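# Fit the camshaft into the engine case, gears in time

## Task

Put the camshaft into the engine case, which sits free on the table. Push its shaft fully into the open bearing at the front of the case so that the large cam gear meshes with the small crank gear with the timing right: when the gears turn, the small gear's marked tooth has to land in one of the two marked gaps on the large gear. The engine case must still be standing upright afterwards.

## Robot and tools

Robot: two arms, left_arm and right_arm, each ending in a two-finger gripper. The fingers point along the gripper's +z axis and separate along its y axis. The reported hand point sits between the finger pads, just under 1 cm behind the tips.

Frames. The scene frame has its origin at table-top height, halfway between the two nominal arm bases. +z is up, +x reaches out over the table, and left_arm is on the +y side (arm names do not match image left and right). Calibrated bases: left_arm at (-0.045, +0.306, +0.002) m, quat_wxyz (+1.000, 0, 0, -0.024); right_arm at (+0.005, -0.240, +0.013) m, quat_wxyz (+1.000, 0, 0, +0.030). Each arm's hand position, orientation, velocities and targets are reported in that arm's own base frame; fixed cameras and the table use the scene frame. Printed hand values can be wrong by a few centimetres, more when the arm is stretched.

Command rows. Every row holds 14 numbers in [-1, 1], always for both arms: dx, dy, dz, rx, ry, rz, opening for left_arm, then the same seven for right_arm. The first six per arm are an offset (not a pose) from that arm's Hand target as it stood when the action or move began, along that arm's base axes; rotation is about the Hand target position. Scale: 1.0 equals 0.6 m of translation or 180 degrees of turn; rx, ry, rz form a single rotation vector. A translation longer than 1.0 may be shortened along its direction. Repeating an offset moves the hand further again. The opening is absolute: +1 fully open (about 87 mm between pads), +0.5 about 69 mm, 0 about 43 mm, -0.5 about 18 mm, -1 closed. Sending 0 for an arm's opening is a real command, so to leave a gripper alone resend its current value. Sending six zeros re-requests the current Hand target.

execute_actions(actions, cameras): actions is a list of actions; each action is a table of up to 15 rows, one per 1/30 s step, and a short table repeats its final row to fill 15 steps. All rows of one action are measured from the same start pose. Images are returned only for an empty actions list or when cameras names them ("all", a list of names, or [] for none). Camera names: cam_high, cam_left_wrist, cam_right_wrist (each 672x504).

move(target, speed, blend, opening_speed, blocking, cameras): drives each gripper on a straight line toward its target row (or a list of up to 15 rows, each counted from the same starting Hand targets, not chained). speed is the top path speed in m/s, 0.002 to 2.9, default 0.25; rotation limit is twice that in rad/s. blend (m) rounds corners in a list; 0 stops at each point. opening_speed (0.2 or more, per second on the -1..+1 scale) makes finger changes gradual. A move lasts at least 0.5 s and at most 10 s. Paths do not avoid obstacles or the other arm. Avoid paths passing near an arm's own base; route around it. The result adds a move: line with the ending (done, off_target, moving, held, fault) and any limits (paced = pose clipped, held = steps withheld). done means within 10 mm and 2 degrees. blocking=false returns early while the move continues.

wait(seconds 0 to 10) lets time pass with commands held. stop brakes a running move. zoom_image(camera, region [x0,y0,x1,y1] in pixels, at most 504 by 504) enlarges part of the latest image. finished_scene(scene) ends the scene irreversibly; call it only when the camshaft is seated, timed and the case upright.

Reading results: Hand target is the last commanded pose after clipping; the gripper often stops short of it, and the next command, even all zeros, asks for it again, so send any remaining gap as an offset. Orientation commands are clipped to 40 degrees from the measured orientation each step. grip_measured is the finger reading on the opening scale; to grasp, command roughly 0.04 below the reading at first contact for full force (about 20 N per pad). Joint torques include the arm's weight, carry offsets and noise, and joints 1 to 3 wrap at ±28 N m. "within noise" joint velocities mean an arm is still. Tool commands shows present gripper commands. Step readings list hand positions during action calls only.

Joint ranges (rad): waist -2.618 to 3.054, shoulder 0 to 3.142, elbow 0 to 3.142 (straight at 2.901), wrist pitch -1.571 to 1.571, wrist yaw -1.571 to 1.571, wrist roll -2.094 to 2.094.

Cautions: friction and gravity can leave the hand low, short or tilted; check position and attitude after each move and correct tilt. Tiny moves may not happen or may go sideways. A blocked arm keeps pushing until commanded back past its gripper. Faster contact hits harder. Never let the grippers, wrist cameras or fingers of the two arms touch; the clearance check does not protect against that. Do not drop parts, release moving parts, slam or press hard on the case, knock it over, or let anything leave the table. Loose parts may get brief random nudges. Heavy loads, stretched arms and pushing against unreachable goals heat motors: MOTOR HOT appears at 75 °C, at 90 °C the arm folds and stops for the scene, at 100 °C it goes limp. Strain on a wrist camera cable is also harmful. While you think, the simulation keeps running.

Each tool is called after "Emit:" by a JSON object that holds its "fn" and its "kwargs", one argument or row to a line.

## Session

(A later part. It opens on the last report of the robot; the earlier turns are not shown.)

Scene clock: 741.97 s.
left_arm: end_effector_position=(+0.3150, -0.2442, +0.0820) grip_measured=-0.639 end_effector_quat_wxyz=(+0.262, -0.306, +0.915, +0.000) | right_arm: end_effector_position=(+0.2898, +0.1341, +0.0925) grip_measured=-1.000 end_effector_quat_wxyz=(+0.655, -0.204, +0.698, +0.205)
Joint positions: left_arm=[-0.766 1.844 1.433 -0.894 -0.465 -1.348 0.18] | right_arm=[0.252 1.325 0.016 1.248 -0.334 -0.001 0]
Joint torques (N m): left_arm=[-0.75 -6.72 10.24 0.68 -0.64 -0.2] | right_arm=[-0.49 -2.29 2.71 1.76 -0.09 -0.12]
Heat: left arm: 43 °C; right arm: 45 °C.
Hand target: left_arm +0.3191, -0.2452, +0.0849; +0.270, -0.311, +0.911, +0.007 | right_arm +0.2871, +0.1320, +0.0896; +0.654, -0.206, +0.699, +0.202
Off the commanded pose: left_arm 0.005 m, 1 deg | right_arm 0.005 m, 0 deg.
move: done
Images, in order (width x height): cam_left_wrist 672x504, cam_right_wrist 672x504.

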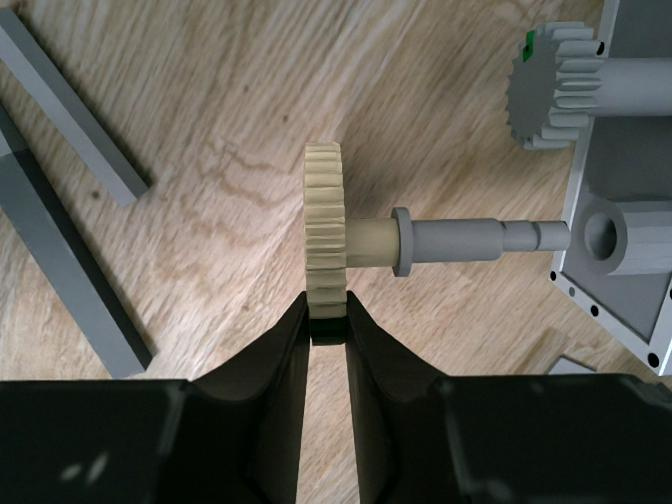

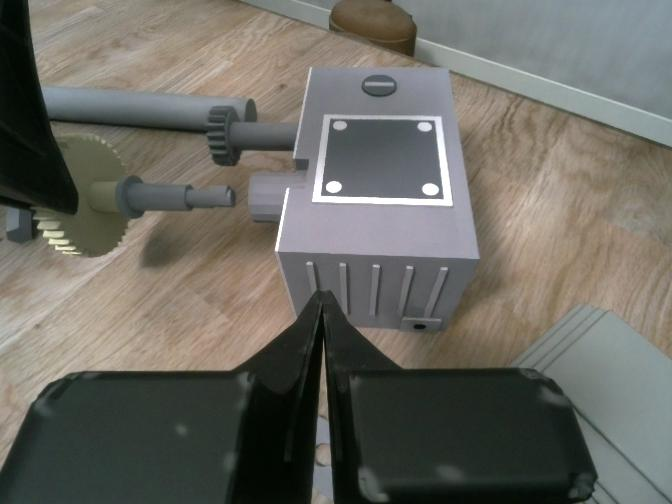

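Emit:
{"fn": "move", "kwargs": {
  "target": [0.0125,-0.022,0.0015,0,0,0,-0.85,0,0,0,0,0,0,-1],
  "speed": 0.05,
  "cameras": ["cam_left_wrist","cam_right_wrist"]
}}

Emit:
{"fn": "zoom_image", "kwargs": {
  "camera": "cam_left_wrist",
  "region": [372, 60, 672, 360]
}}

Emit:
{"fn": "zoom_image", "kwargs": {
  "camera": "cam_right_wrist",
  "region": [30, 90, 330, 290]
}}

Scene clock: 750.57 s.
left_arm: end_effector_position=(+0.3226, -0.2575, +0.0834) grip_measured=-0.639 end_effector_quat_wxyz=(+0.261, -0.306, +0.915, -0.001) | right_arm: end_effector_position=(+0.2898, +0.1341, +0.0925) grip_measured=-1.000 end_effector_quat_wxyz=(+0.655, -0.204, +0.698, +0.205)
Joint positions: left_arm=[-0.776 1.899 1.511 -0.922 -0.465 -1.36 0.18] | right_arm=[0.252 1.325 0.016 1.248 -0.334 -0.001 0]
Joint torques (N m): left_arm=[-0.83 -7.09 10.26 0.67 -0.68 -0.2] | right_arm=[-0.49 -2.3 2.7 1.76 -0.09 -0.13]
Heat: left arm: 43 °C; right arm: 45 °C.
Hand target: left_arm +0.3267, -0.2584, +0.0859; +0.270, -0.311, +0.911, +0.006 | right_arm +0.2871, +0.1320, +0.0896; +0.654, -0.206, +0.699, +0.202
Off the commanded pose: left_arm 0.005 m, 2 deg | right_arm 0.005 m, 0 deg.
move: done
Images, in order (width x height): cam_left_wrist 672x504, cam_right_wrist 672x504.

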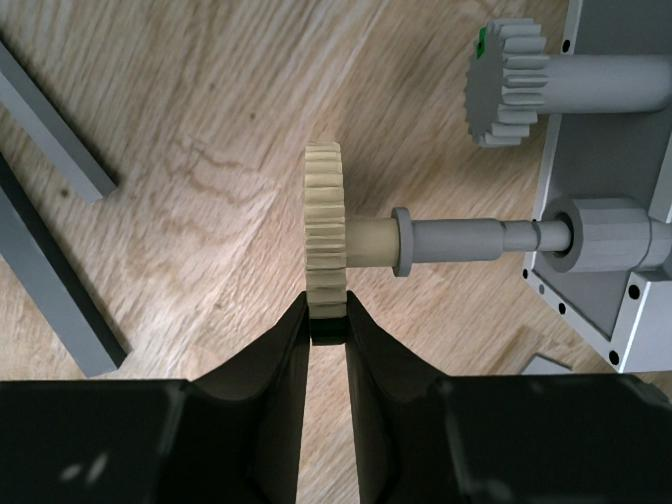

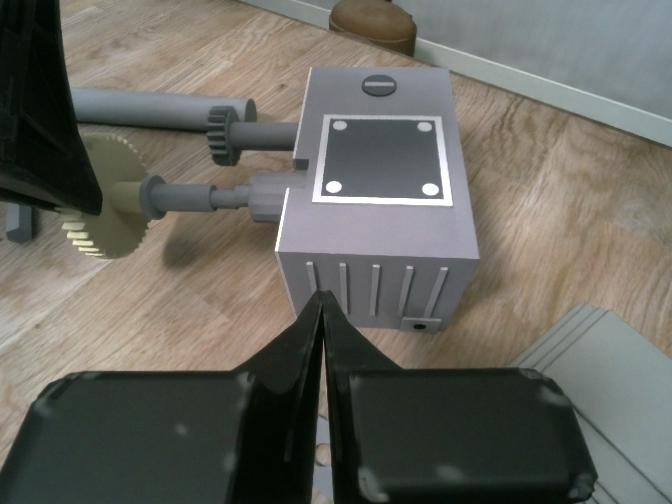

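Scaled by 1.680 from the camera's 672x504 image, which has a finer 960x720 frame.

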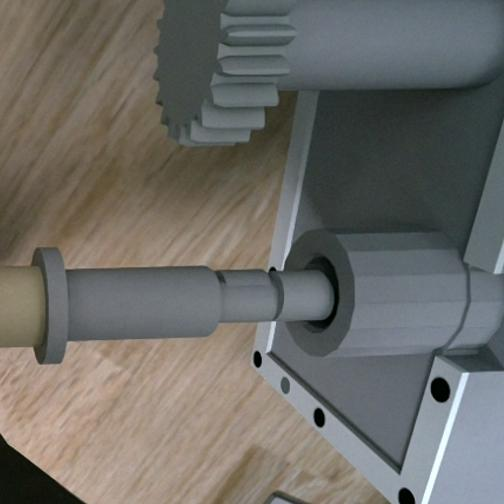

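Scaled by 1.680 from the camera's 672x504 image, which has a finer 960x720 frame.

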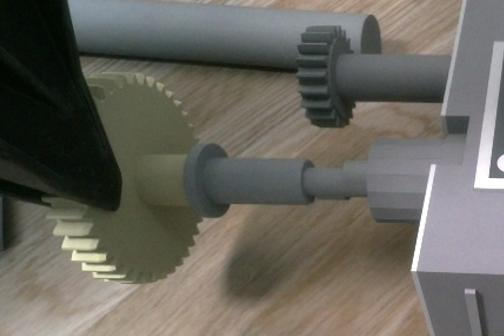

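Emit:
{"fn": "move", "kwargs": {
  "target": [0.013,-0.0214,0,0,0,0,-0.85,0,0,0,0,0,0,-1],
  "speed": 0.04,
  "cameras": ["cam_left_wrist","cam_right_wrist"]
}}

Emit:
{"fn": "zoom_image", "kwargs": {
  "camera": "cam_left_wrist",
  "region": [372, 60, 672, 360]
}}

Emit:
{"fn": "zoom_image", "kwargs": {
  "camera": "cam_right_wrist",
  "region": [30, 90, 330, 290]
}}

Scene clock: 762.70 s.
left_arm: end_effector_position=(+0.3304, -0.2707, +0.0838) grip_measured=-0.639 end_effector_quat_wxyz=(+0.261, -0.306, +0.916, -0.002) | right_arm: end_effector_position=(+0.2898, +0.1341, +0.0925) grip_measured=-1.000 end_effector_quat_wxyz=(+0.655, -0.204, +0.698, +0.205)
Joint positions: left_arm=[-0.786 1.956 1.592 -0.949 -0.465 -1.37 0.18] | right_arm=[0.252 1.325 0.016 1.248 -0.334 -0.001 0]
Joint torques (N m): left_arm=[-0.83 -7.51 10.28 0.66 -0.71 -0.21] | right_arm=[-0.46 -2.28 2.7 1.76 -0.09 -0.12]
Heat: left arm: 43 °C; right arm: 45 °C.
Hand target: left_arm +0.3345, -0.2712, +0.0859; +0.270, -0.311, +0.911, +0.006 | right_arm +0.2871, +0.1320, +0.0896; +0.654, -0.206, +0.699, +0.202
Off the commanded pose: left_arm 0.005 m, 2 deg | right_arm 0.005 m, 0 deg.
move: done
Images, in order (width x height): cam_left_wrist 672x504, cam_right_wrist 672x504.

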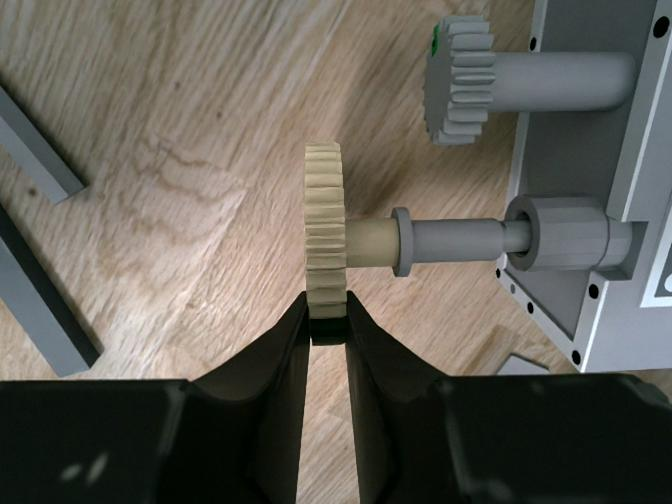

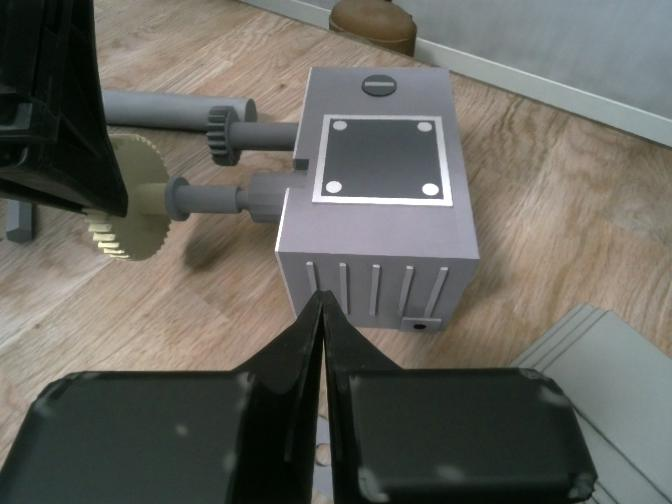

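Scaled by 1.680 from the camera's 672x504 image, which has a finer 960x720 frame.

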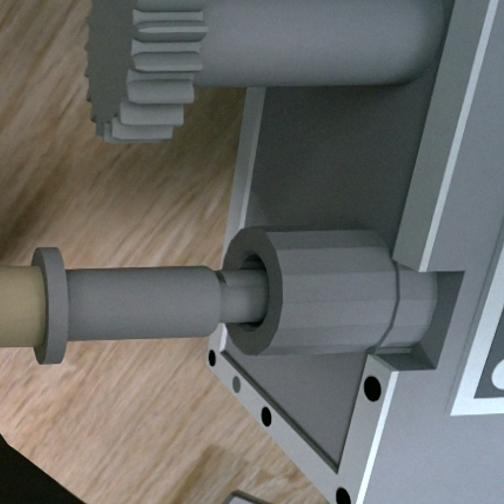

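Scaled by 1.680 from the camera's 672x504 image, which has a finer 960x720 frame.

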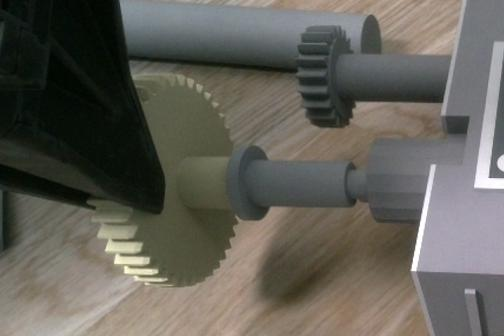

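Emit:
{"fn": "move", "kwargs": {
  "target": [0.0134,-0.0175,0,0,0,0,-0.85,0,0,0,0,0,0,-1],
  "speed": 0.04,
  "cameras": ["cam_left_wrist","cam_right_wrist"]
}}

Emit:
{"fn": "zoom_image", "kwargs": {
  "camera": "cam_left_wrist",
  "region": [372, 60, 672, 360]
}}

Emit:
{"fn": "zoom_image", "kwargs": {
  "camera": "cam_right_wrist",
  "region": [30, 90, 330, 290]
}}

Scene clock: 769.90 s.
left_arm: end_effector_position=(+0.3387, -0.2810, +0.0841) grip_measured=-0.639 end_effector_quat_wxyz=(+0.261, -0.307, +0.915, -0.002) | right_arm: end_effector_position=(+0.2898, +0.1341, +0.0925) grip_measured=-1.000 end_effector_quat_wxyz=(+0.655, -0.204, +0.698, +0.205)
Joint positions: left_arm=[-0.789 2.009 1.668 -0.974 -0.466 -1.375 0.18] | right_arm=[0.252 1.325 0.016 1.248 -0.334 -0.001 0]
Joint torques (N m): left_arm=[-0.91 -7.87 10.29 0.65 -0.71 -0.21] | right_arm=[-0.47 -2.3 2.69 1.77 -0.09 -0.12]
Heat: left arm: 43 °C; right arm: 45 °C.
Hand target: left_arm +0.3425, -0.2817, +0.0859; +0.270, -0.311, +0.911, +0.006 | right_arm +0.2871, +0.1320, +0.0896; +0.654, -0.206, +0.699, +0.202
Off the commanded pose: left_arm 0.004 m, 2 deg | right_arm 0.005 m, 0 deg.
move: done
Images, in order (width x height): cam_left_wrist 672x504, cam_right_wrist 672x504.

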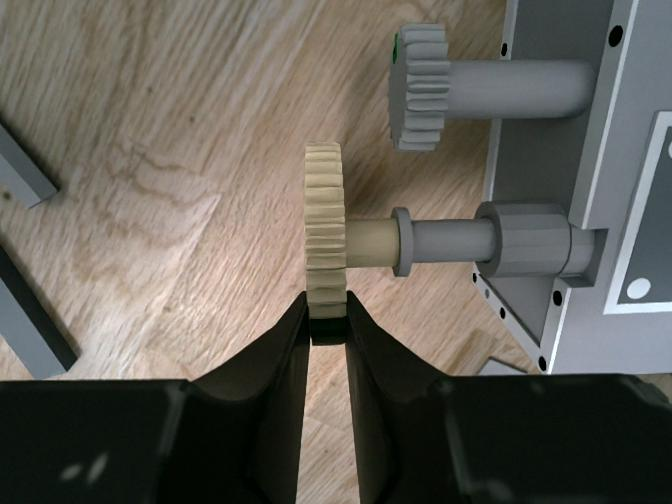

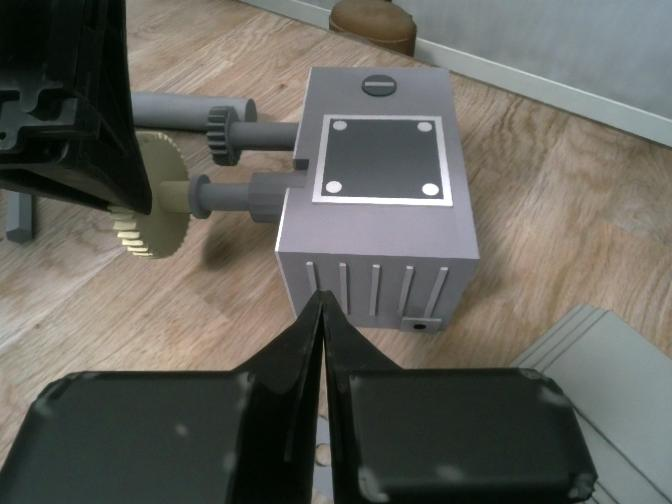

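Scaled by 1.680 from the camera's 672x504 image, which has a finer 960x720 frame.

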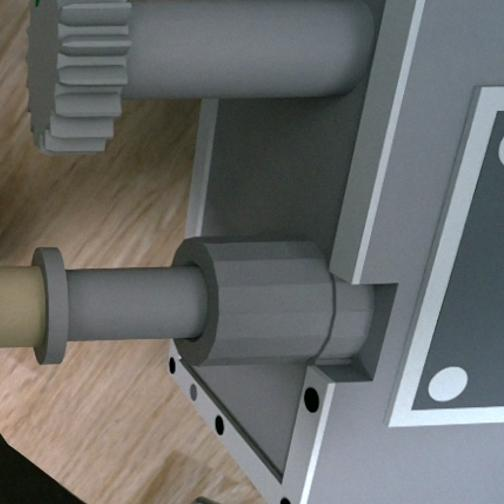

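Scaled by 1.680 from the camera's 672x504 image, which has a finer 960x720 frame.

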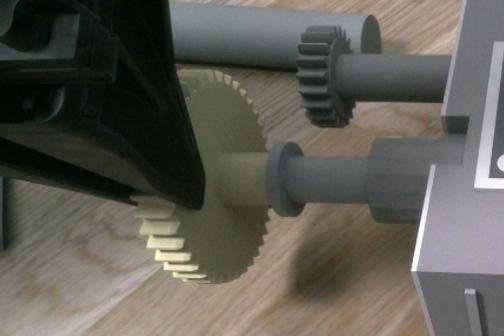

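Emit:
{"fn": "move", "kwargs": {
  "target": [0.0095,-0.0138,0,0,0,0,-0.85,0,0,0,0,0,0,-1],
  "speed": 0.03,
  "cameras": ["cam_left_wrist","cam_right_wrist"]
}}

Emit:
{"fn": "zoom_image", "kwargs": {
  "camera": "cam_left_wrist",
  "region": [372, 60, 672, 360]
}}

Emit:
{"fn": "zoom_image", "kwargs": {
  "camera": "cam_right_wrist",
  "region": [30, 90, 330, 290]
}}

Scene clock: 777.70 s.
left_arm: end_effector_position=(+0.3429, -0.2872, +0.0845) grip_measured=-0.639 end_effector_quat_wxyz=(+0.259, -0.305, +0.916, +0.003) | right_arm: end_effector_position=(+0.2898, +0.1341, +0.0925) grip_measured=-1.000 end_effector_quat_wxyz=(+0.655, -0.204, +0.698, +0.205)
Joint positions: left_arm=[-0.793 2.048 1.729 -1.007 -0.468 -1.377 0.18] | right_arm=[0.252 1.325 0.016 1.248 -0.334 -0.001 0]
Joint torques (N m): left_arm=[-0.91 -8.02 10.29 0.72 -0.69 -0.23] | right_arm=[-0.46 -2.29 2.71 1.76 -0.08 -0.12]
Heat: left arm: 43 °C; right arm: 46 °C.
Hand target: left_arm +0.3482, -0.2900, +0.0858; +0.270, -0.311, +0.911, +0.007 | right_arm +0.2871, +0.1320, +0.0896; +0.654, -0.206, +0.699, +0.202
Off the commanded pose: left_arm 0.006 m, 2 deg | right_arm 0.005 m, 0 deg.
move: done
Images, in order (width x height): cam_left_wrist 672x504, cam_right_wrist 672x504.

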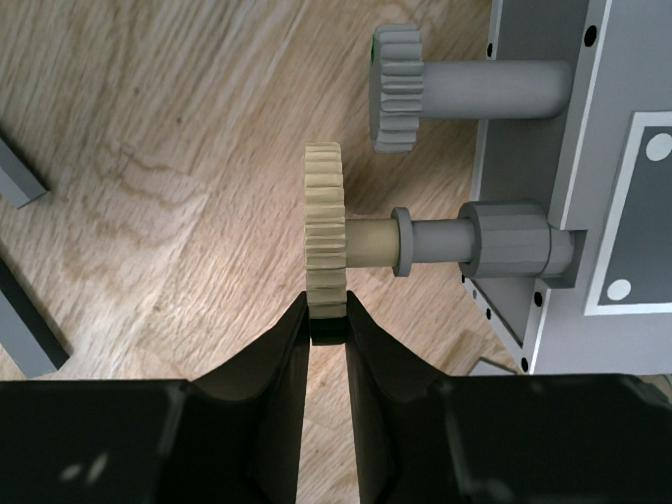

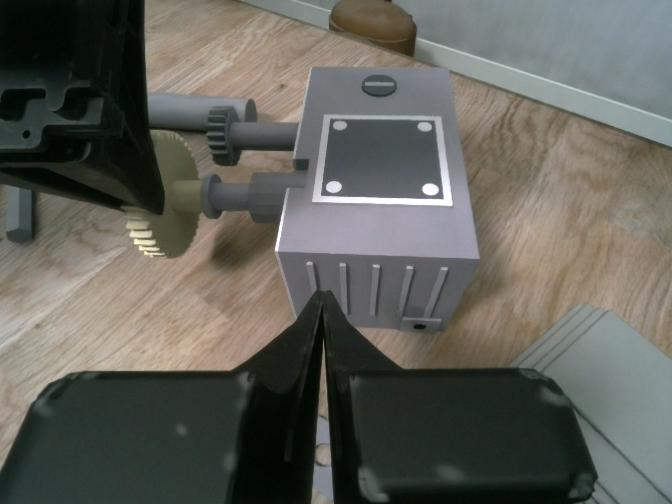

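Scaled by 1.680 from the camera's 672x504 image, which has a finer 960x720 frame.

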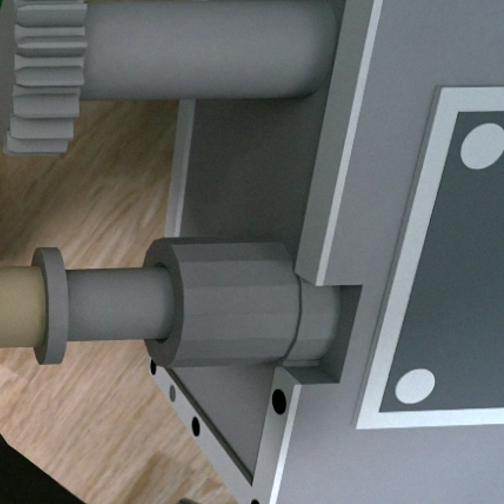

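Scaled by 1.680 from the camera's 672x504 image, which has a finer 960x720 frame.

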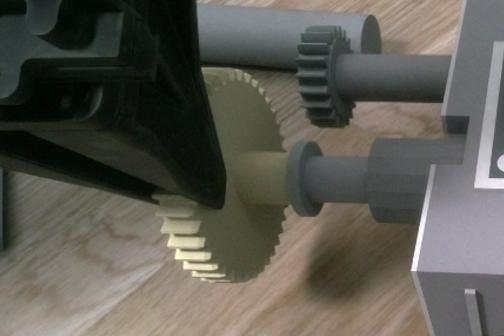

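Emit:
{"fn": "move", "kwargs": {
  "target": [0,0,0,0,0,0,-0.35,0,0,0,0,0,0,-1],
  "opening_speed": 0.3,
  "cameras": ["cam_left_wrist","cam_right_wrist"]
}}

Scene clock: 796.70 s.
left_arm: end_effector_position=(+0.3451, -0.2882, +0.0872) grip_measured=-0.350 end_effector_quat_wxyz=(+0.263, -0.308, +0.914, +0.000) | right_arm: end_effector_position=(+0.2898, +0.1341, +0.0925) grip_measured=-1.000 end_effector_quat_wxyz=(+0.655, -0.204, +0.698, +0.205)
Joint positions: left_arm=[-0.793 2.048 1.737 -1.007 -0.474 -1.382 0.325] | right_arm=[0.252 1.325 0.016 1.248 -0.334 -0.001 0]
Joint torques (N m): left_arm=[-0.91 -7.95 9.63 0.73 -0.63 -0.19] | right_arm=[-0.47 -2.32 2.71 1.76 -0.08 -0.12]
Heat: left arm: 45 °C; right arm: 46 °C.
Hand target: left_arm +0.3482, -0.2900, +0.0858; +0.270, -0.311, +0.911, +0.006 | right_arm +0.2871, +0.1320, +0.0896; +0.654, -0.206, +0.699, +0.202
Off the commanded pose: left_arm 0.004 m, 1 deg | right_arm 0.005 m, 0 deg.
move: done
Images, in order (width x height): cam_left_wrist 672x504, cam_right_wrist 672x504.

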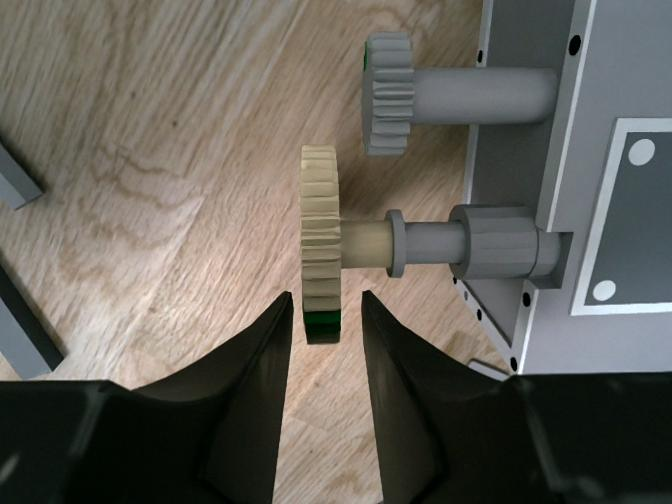

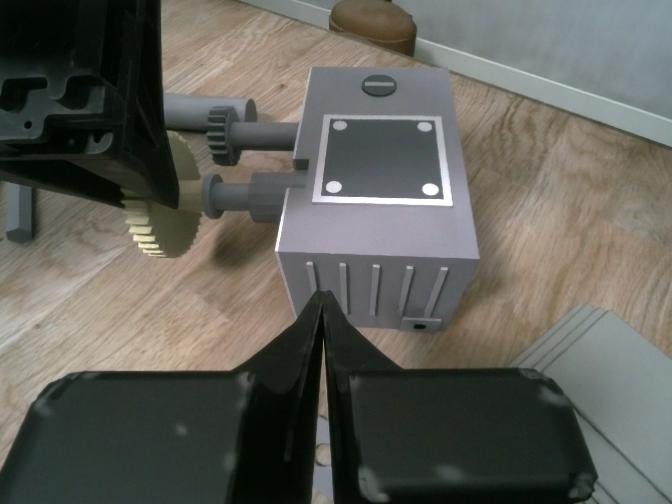

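Emit:
{"fn": "move", "kwargs": {
  "target": [
    [-0.0517,-0.035,0.1167,0,0,0,-0.35,0,0,0,0,0,0,-1],
    [-0.08,0.1667,0.14,-0.337,-0.299,0.058,-0.35,0,0,0,0,0,0,-1]
  ],
  "speed": [0.08,0.25],
  "cameras": ["all"]
}}

Scene clock: 824.73 s.
left_arm: end_effector_position=(+0.3009, -0.1918, +0.1730) grip_measured=-0.350 end_effector_quat_wxyz=(+0.446, -0.445, +0.549, -0.549) | right_arm: end_effector_position=(+0.2898, +0.1341, +0.0925) grip_measured=-1.000 end_effector_quat_wxyz=(+0.655, -0.204, +0.698, +0.205)
Joint positions: left_arm=[-0.695 1.275 0.163 1.112 -0.488 -1.568 0.325] | right_arm=[0.252 1.325 0.016 1.248 -0.334 -0.001 0]
Joint torques (N m): left_arm=[0.23 -1.68 5.35 2.34 0.1 -0.02] | right_arm=[-0.5 -2.3 2.7 1.76 -0.08 -0.12]
Heat: left arm: 44 °C; right arm: 46 °C.
Hand target: left_arm +0.3001, -0.1901, +0.1700; +0.446, -0.445, +0.549, -0.549 | right_arm +0.2871, +0.1320, +0.0896; +0.654, -0.206, +0.699, +0.202
Off the commanded pose: left_arm 0.004 m, 0 deg | right_arm 0.005 m, 0 deg.
move: done

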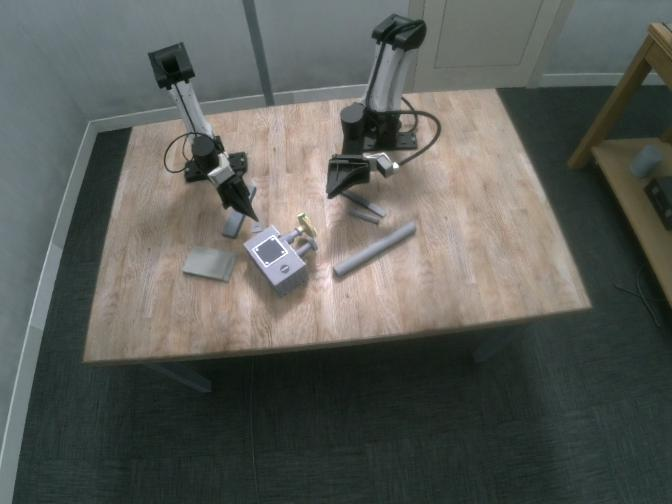

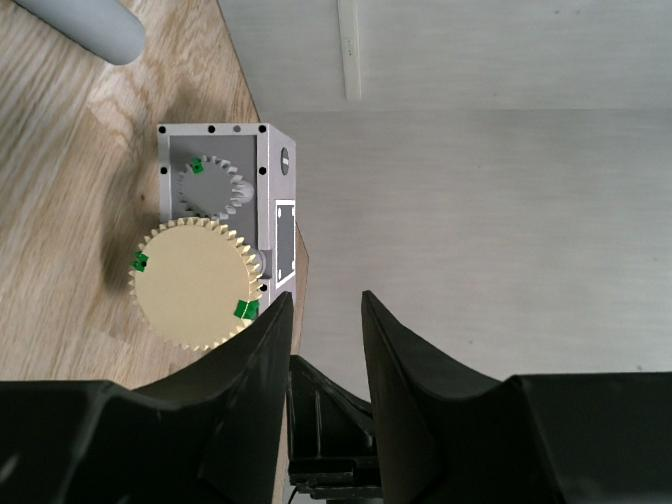

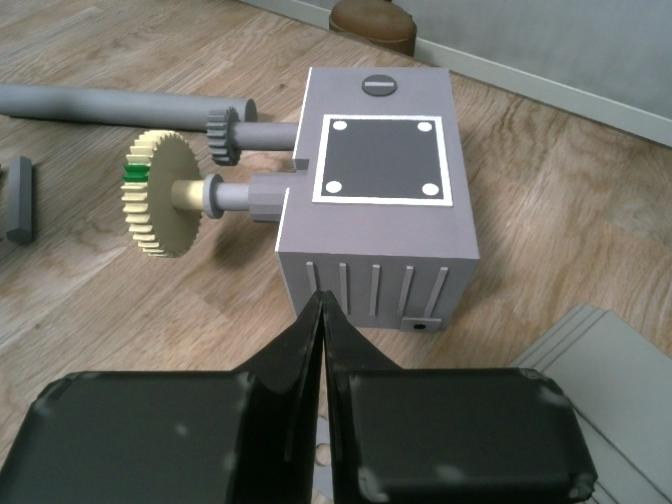

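Emit:
{"fn": "move", "kwargs": {
  "target": [0.0367,-0.025,-0.16,0,0,0,-0.35,0,0,0,0,0,0,-1],
  "speed": 0.15,
  "cameras": ["cam_left_wrist"]
}}

Scene clock: 832.20 s.
left_arm: end_effector_position=(+0.3173, -0.2040, +0.0651) grip_measured=-0.350 end_effector_quat_wxyz=(+0.417, -0.473, +0.600, -0.492) | right_arm: end_effector_position=(+0.2898, +0.1341, +0.0925) grip_measured=-1.000 end_effector_quat_wxyz=(+0.655, -0.204, +0.698, +0.205)
Joint positions: left_arm=[-0.69 1.918 0.187 1.539 -0.482 -1.625 0.325] | right_arm=[0.252 1.325 0.016 1.248 -0.334 -0.001 0]
Joint torques (N m): left_arm=[-0.13 -3.74 4.27 2.63 -0.16 -0.01] | right_arm=[-0.44 -2.29 2.7 1.76 -0.08 -0.13]
Heat: left arm: 42 °C; right arm: 46 °C.
Hand target: left_arm +0.3221, -0.2051, +0.0738; +0.446, -0.445, +0.550, -0.549 | right_arm +0.2871, +0.1320, +0.0896; +0.654, -0.206, +0.699, +0.202
Off the commanded pose: left_arm 0.010 m, 10 deg | right_arm 0.005 m, 0 deg.
joint sent to its limit (left arm) — joint 4 (wrist pitch), upper limit. The joint targets are off in orientation, not in position.
move: off_target (left_arm)
Images, in order (width x height): cam_left_wrist 672x504.

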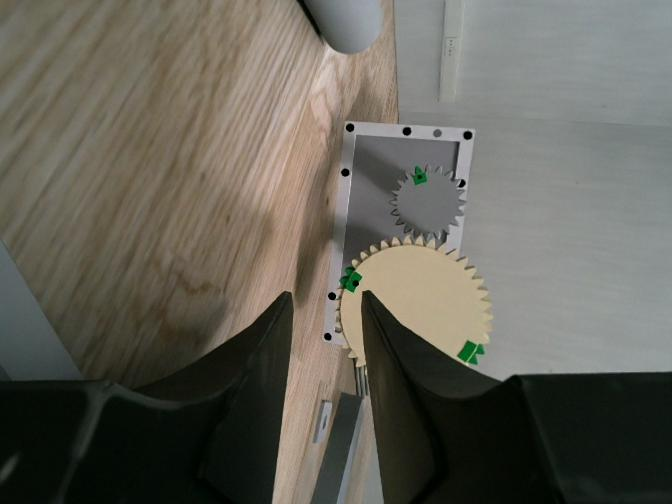

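Emit:
{"fn": "zoom_image", "kwargs": {
  "camera": "cam_left_wrist",
  "region": [310, 110, 520, 390]
}}

Scaled by 1.800 from the camera's 672x504 image, which has a finer 960x720 frame.

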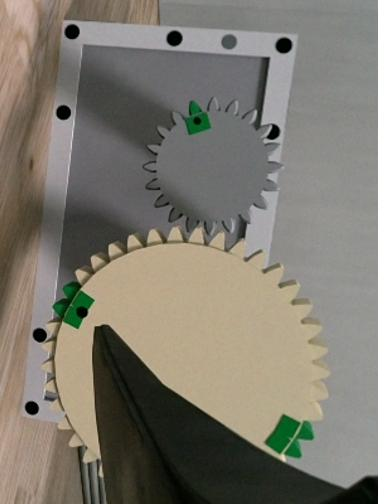

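Emit:
{"fn": "move", "kwargs": {
  "target": [-0.0556,-0.0233,0.0,0,0,0,0.6,0,0,0,0,0,0,-1],
  "speed": 0.1,
  "cameras": ["cam_left_wrist"]
}}

Emit:
{"fn": "zoom_image", "kwargs": {
  "camera": "cam_left_wrist",
  "region": [310, 70, 510, 290]
}}

Scene clock: 863.03 s.
left_arm: end_effector_position=(+0.2905, -0.2247, +0.0743) grip_measured=+0.600 end_effector_quat_wxyz=(+0.420, -0.466, +0.593, -0.505) | right_arm: end_effector_position=(+0.2898, +0.1341, +0.0925) grip_measured=-1.000 end_effector_quat_wxyz=(+0.655, -0.204, +0.698, +0.205)
Joint positions: left_arm=[-0.852 1.896 0.161 1.564 -0.634 -1.646 0.8] | right_arm=[0.252 1.325 0.016 1.248 -0.334 -0.001 0]
Joint torques (N m): left_arm=[-0.87 -4.27 1.61 2.28 -0.39 -0.11] | right_arm=[-0.47 -2.32 2.7 1.76 -0.09 -0.13]
Motor temperatures (°C): left_arm=[23 38 38 41 27 25 26] | right_arm=[25 27 31 46 27 26 27]
Heat: left arm: 41 °C; right arm: 46 °C.
Hand target: left_arm +0.2888, -0.2191, +0.0739; +0.446, -0.445, +0.550, -0.549 | right_arm +0.2871, +0.1320, +0.0896; +0.654, -0.206, +0.699, +0.202
Off the commanded pose: left_arm 0.006 m, 8 deg | right_arm 0.005 m, 0 deg.
joint sent to its limit (left arm) — joint 4 (wrist pitch), upper limit. The joint targets are off in orientation, not in position.
move: off_target (left_arm)
Images, in order (width x height): cam_left_wrist 672x504.

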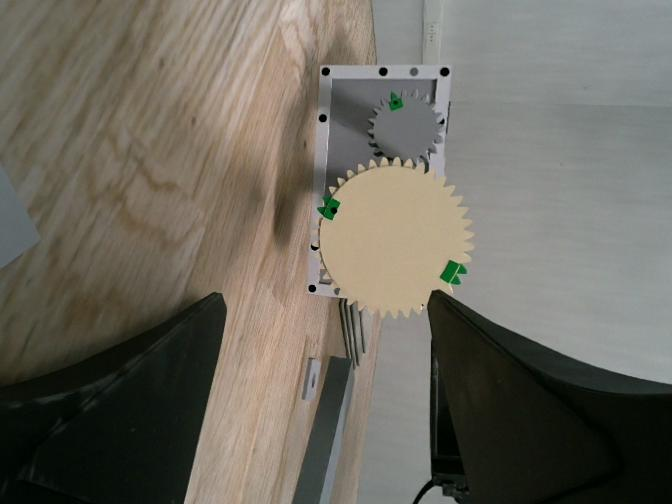

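Scaled by 2.291 from the camera's 672x504 image, which has a finer 960x720 frame.

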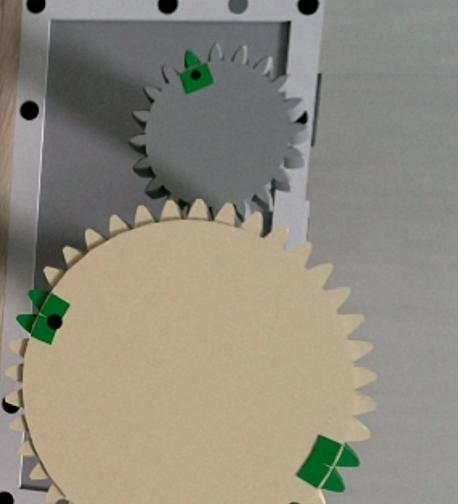

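Emit:
{"fn": "zoom_image", "kwargs": {
  "camera": "cam_left_wrist",
  "region": [355, 80, 455, 180]
}}

Emit:
{"fn": "zoom_image", "kwargs": {
  "camera": "cam_left_wrist",
  "region": [302, 145, 482, 325]
}}

Scaled by 5.040 from the camera's 672x504 image, which has a finer 960x720 frame.

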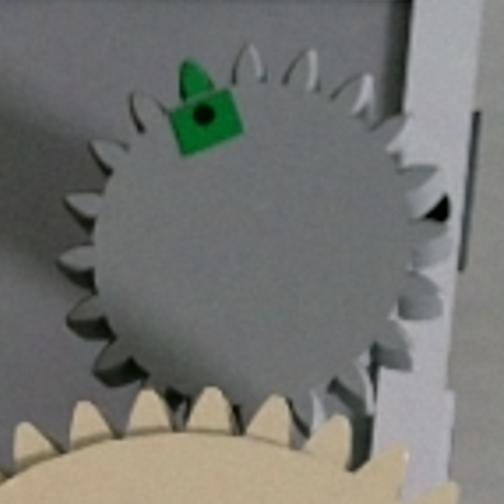

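Scaled by 2.800 from the camera's 672x504 image, which has a finer 960x720 frame.

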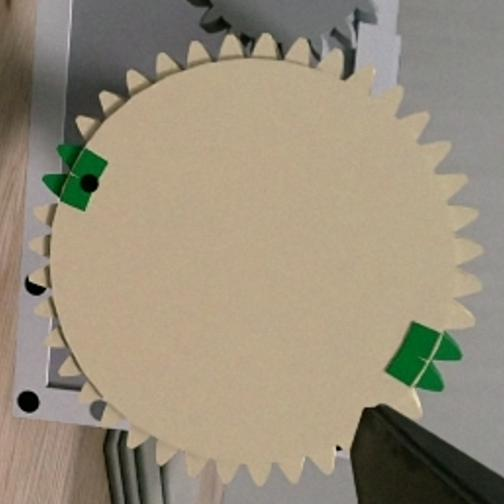

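Emit:
{"fn": "move", "kwargs": {
  "target": [-0.0727,0.1117,0.0,0,0,0,0.6,0,0,0.15,0,0,0,-1],
  "speed": 0.15,
  "cameras": ["all"]
}}

Scene clock: 973.60 s.
left_arm: end_effector_position=(+0.2500, -0.1602, +0.0834) grip_measured=+0.599 end_effector_quat_wxyz=(-0.486, +0.560, -0.490, +0.459) | right_arm: end_effector_position=(+0.2820, +0.1311, +0.1642) grip_measured=-1.000 end_effector_quat_wxyz=(+0.642, -0.204, +0.710, +0.207)
Joint positions: left_arm=[-1.08 1.768 -0.002 1.499 -1.162 -1.859 0.8] | right_arm=[0.241 0.755 0.251 0.408 -0.349 -0.002 0]
Joint torques (N m): left_arm=[-0.83 -2.97 1.46 1.29 -0.42 0.1] | right_arm=[0.42 -0.08 8.36 1.72 0.06 -0.12]
Motor temperatures (°C): left_arm=[23 36 33 44 27 25 26] | right_arm=[25 27 31 46 27 26 27]
Heat: left arm: 44 °C; right arm: 46 °C.
Hand target: left_arm +0.2452, -0.1520, +0.0739; -0.446, +0.445, -0.550, +0.549 | right_arm +0.2871, +0.1320, +0.1794; +0.653, -0.206, +0.700, +0.203
Off the commanded pose: left_arm 0.013 m, 19 deg | right_arm 0.016 m, 2 deg.
joint sent to its limit (left arm) — joint 3 (elbow), lower limit, where the elbow is as bent as it goes. The joint targets are off in orientation, not in position.
move: off_target (left_arm, right_arm)

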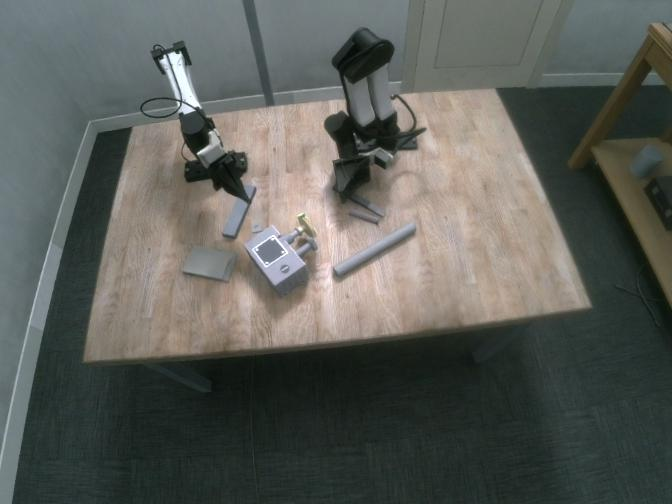

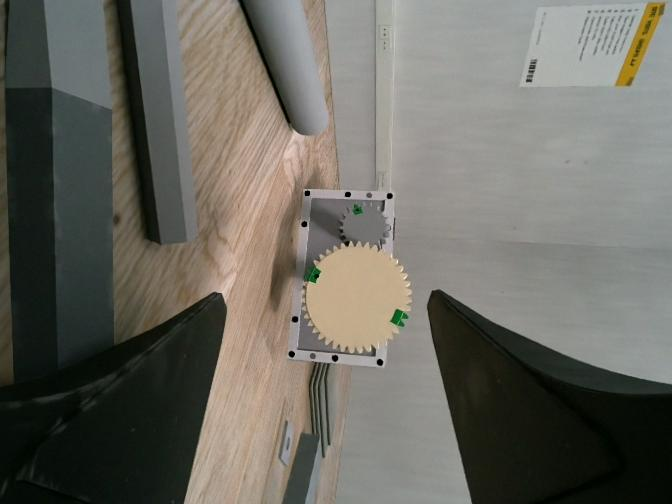

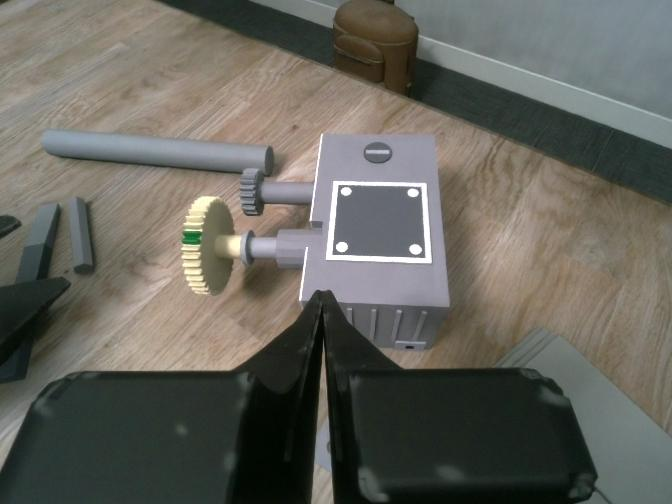

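Emit:
{"fn": "zoom_image", "kwargs": {
  "camera": "cam_left_wrist",
  "region": [280, 185, 420, 370]
}}

Emit:
{"fn": "zoom_image", "kwargs": {
  "camera": "cam_left_wrist",
  "region": [320, 190, 410, 280]
}}

Scaled by 2.724 from the camera's 672x504 image, which has a finer 960x720 frame.

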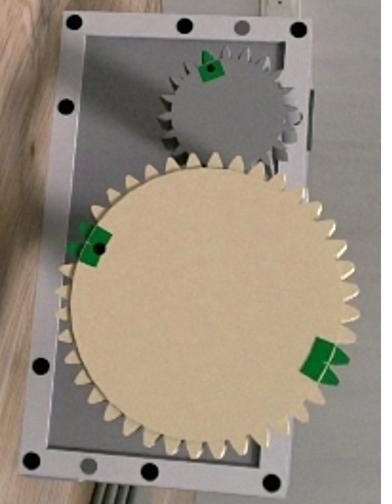

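Scaled by 5.600 from the camera's 672x504 image, which has a finer 960x720 frame.

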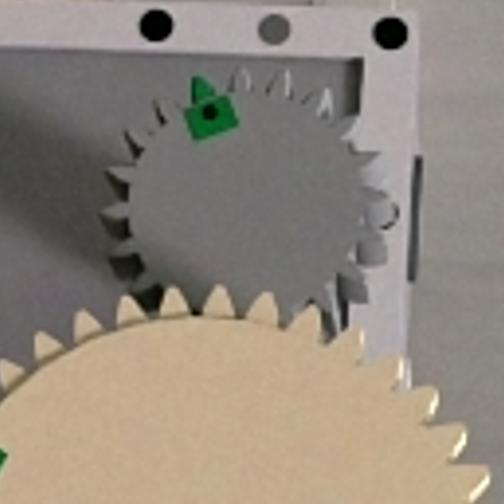

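Emit:
{"fn": "move", "kwargs": {
  "target": [0.008,-0.0137,0.0158,0,0,0,0.6,-0.0468,0.2083,-0.0307,-0.1481,0.2435,-0.0311,-0.1],
  "speed": 0.15,
  "cameras": ["all"]
}}

Scene clock: 1027.53 s.
left_arm: end_effector_position=(+0.2521, -0.1654, +0.0885) grip_measured=+0.600 end_effector_quat_wxyz=(-0.446, +0.534, -0.557, +0.454) | right_arm: end_effector_position=(+0.2558, +0.2516, +0.1522) grip_measured=-0.100 end_effector_quat_wxyz=(+0.284, -0.228, +0.929, +0.067)
Joint positions: left_arm=[-0.971 1.339 -0.002 1.024 -0.917 -1.813 0.8] | right_arm=[0.842 1.524 1.31 -0.797 0.202 0.302 0.45]
Joint torques (N m): left_arm=[0.32 -2.95 4.07 1.64 -0.13 0.13] | right_arm=[0.81 -5.24 7.86 1.1 0.26 0.02]
Motor temperatures (°C): left_arm=[23 34 32 38 27 25 25] | right_arm=[25 26 38 45 27 26 27]
Heat: left arm: 38 °C; right arm: 45 °C.
Hand target: left_arm +0.2499, -0.1602, +0.0833; -0.446, +0.445, -0.550, +0.549 | right_arm +0.2591, +0.2570, +0.1611; +0.293, -0.225, +0.927, +0.071
Off the commanded pose: left_arm 0.008 m, 15 deg | right_arm 0.011 m, 1 deg.
joint sent to its limit (left arm) — joint 3 (elbow), lower limit, where the elbow is as bent as it goes. The joint targets are off in orientation, not in position.
move: off_target (left_arm, right_arm)

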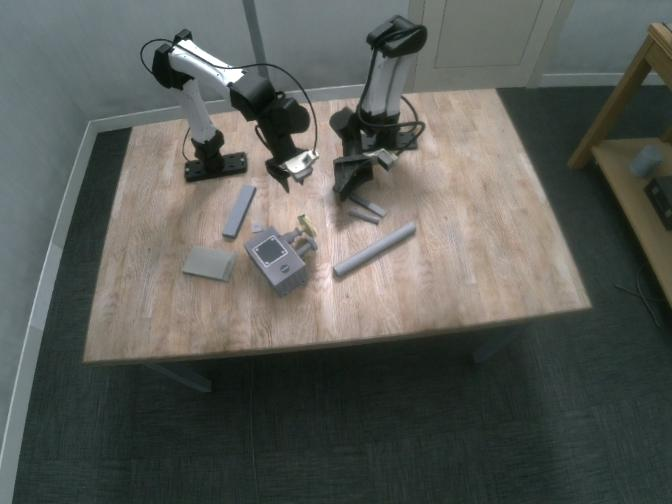

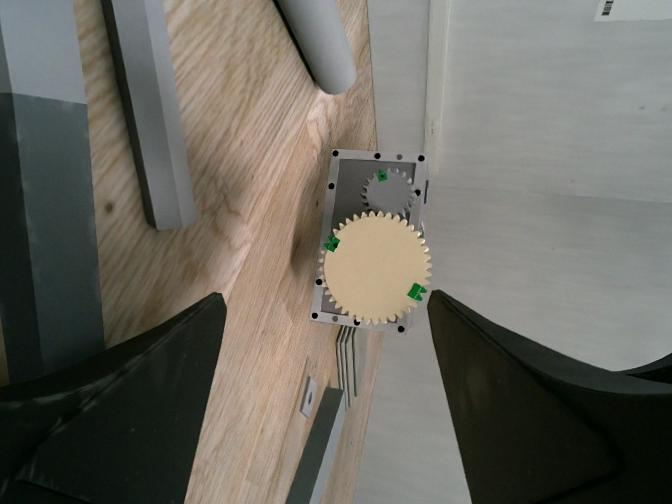

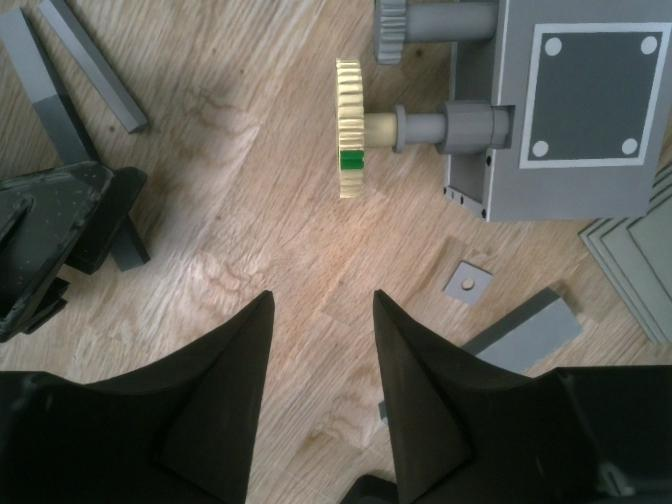

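Emit:
{"fn": "move", "kwargs": {
  "target": [0,0,0,0,0,0,0.6,0.0543,0.0035,-0.0583,0,0,0,-0.1],
  "speed": 0.12,
  "cameras": ["cam_left_wrist","cam_right_wrist"]
}}

Scene clock: 1039.10 s.
left_arm: end_effector_position=(+0.2521, -0.1654, +0.0884) grip_measured=+0.600 end_effector_quat_wxyz=(-0.446, +0.533, -0.557, +0.453) | right_arm: end_effector_position=(+0.2899, +0.2586, +0.1308) grip_measured=-0.100 end_effector_quat_wxyz=(+0.293, -0.223, +0.927, +0.068)
Joint positions: left_arm=[-0.971 1.339 -0.002 1.023 -0.917 -1.812 0.8] | right_arm=[0.783 1.618 1.31 -0.677 0.181 0.256 0.45]
Joint torques (N m): left_arm=[0.32 -2.7 4.07 1.69 -0.14 0.13] | right_arm=[-0.27 -6.32 4.18 1.43 0.04 -0.1]
Heat: left arm: 39 °C; right arm: 44 °C.
Hand target: left_arm +0.2506, -0.1611, +0.0836; -0.451, +0.530, -0.566, +0.443 (not the last commanded pose) | right_arm +0.2917, +0.2590, +0.1261; +0.293, -0.225, +0.927, +0.070
Off the commanded pose: left_arm 0.008 m, 15 deg | right_arm 0.005 m, 0 deg.
joint sent to its limit (left arm) — joint 3 (elbow), lower limit, where the elbow is as bent as it goes.
move: off_target (left_arm)
Images, in order (width x height): cam_left_wrist 672x504, cam_right_wrist 672x504.

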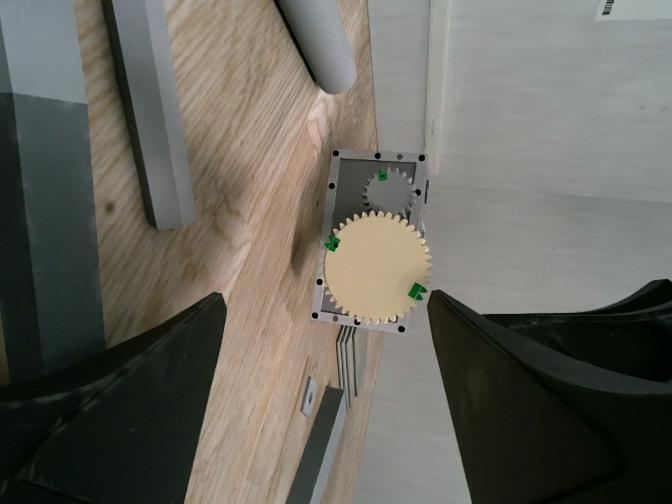

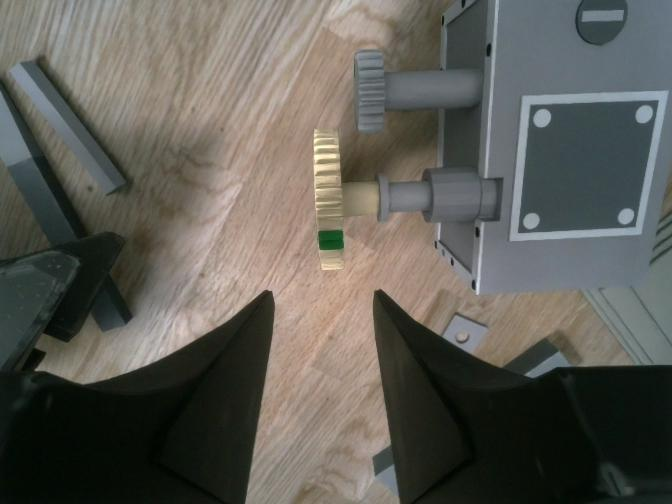

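Emit:
{"fn": "move", "kwargs": {
  "target": [0,0,0,0,0,0,0.6,0.029,0.015,-0.0818,0,0,0,-0.1],
  "speed": 0.08,
  "cameras": ["cam_left_wrist","cam_right_wrist"]
}}

Scene clock: 1051.87 s.
left_arm: end_effector_position=(+0.2521, -0.1654, +0.0884) grip_measured=+0.600 end_effector_quat_wxyz=(-0.446, +0.533, -0.557, +0.453) | right_arm: end_effector_position=(+0.3064, +0.2682, +0.0804) grip_measured=-0.100 end_effector_quat_wxyz=(+0.291, -0.225, +0.928, +0.067)
Joint positions: left_arm=[-0.971 1.339 -0.002 1.023 -0.917 -1.812 0.8] | right_arm=[0.768 1.72 1.222 -0.487 0.171 0.241 0.45]
Joint torques (N m): left_arm=[0.34 -2.7 4.07 1.69 -0.14 0.12] | right_arm=[-0.44 -7.02 4.41 1.39 0.04 -0.1]
Heat: left arm: 40 °C; right arm: 43 °C.
Hand target: left_arm +0.2506, -0.1611, +0.0836; -0.451, +0.530, -0.566, +0.443 | right_arm +0.3090, +0.2681, +0.0770; +0.293, -0.225, +0.927, +0.070
Off the commanded pose: left_arm 0.007 m, 2 deg | right_arm 0.004 m, 0 deg.
joint sent to its limit (left arm) — joint 3 (elbow), lower limit, where the elbow is as bent as it goes. The joint targets still meet the commanded pose.
move: done
Images, in order (width x height): cam_left_wrist 672x504, cam_right_wrist 672x504.

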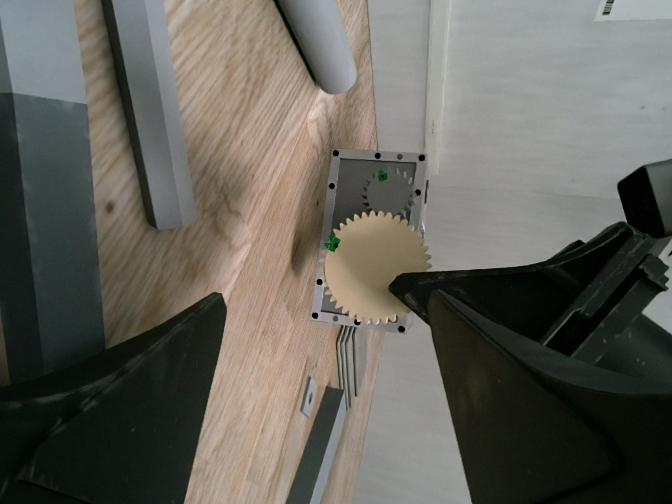

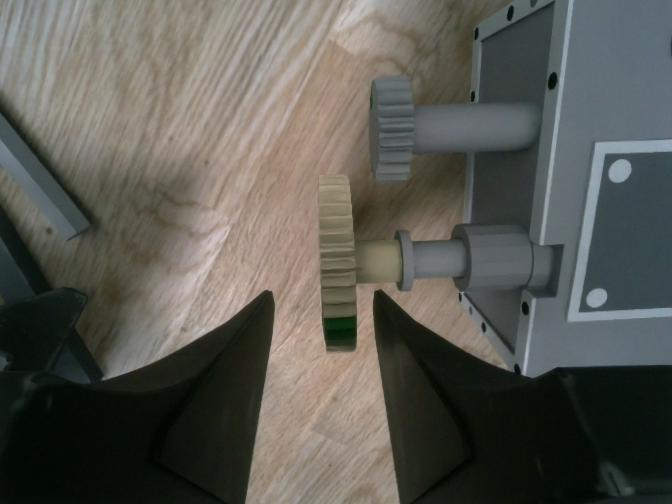

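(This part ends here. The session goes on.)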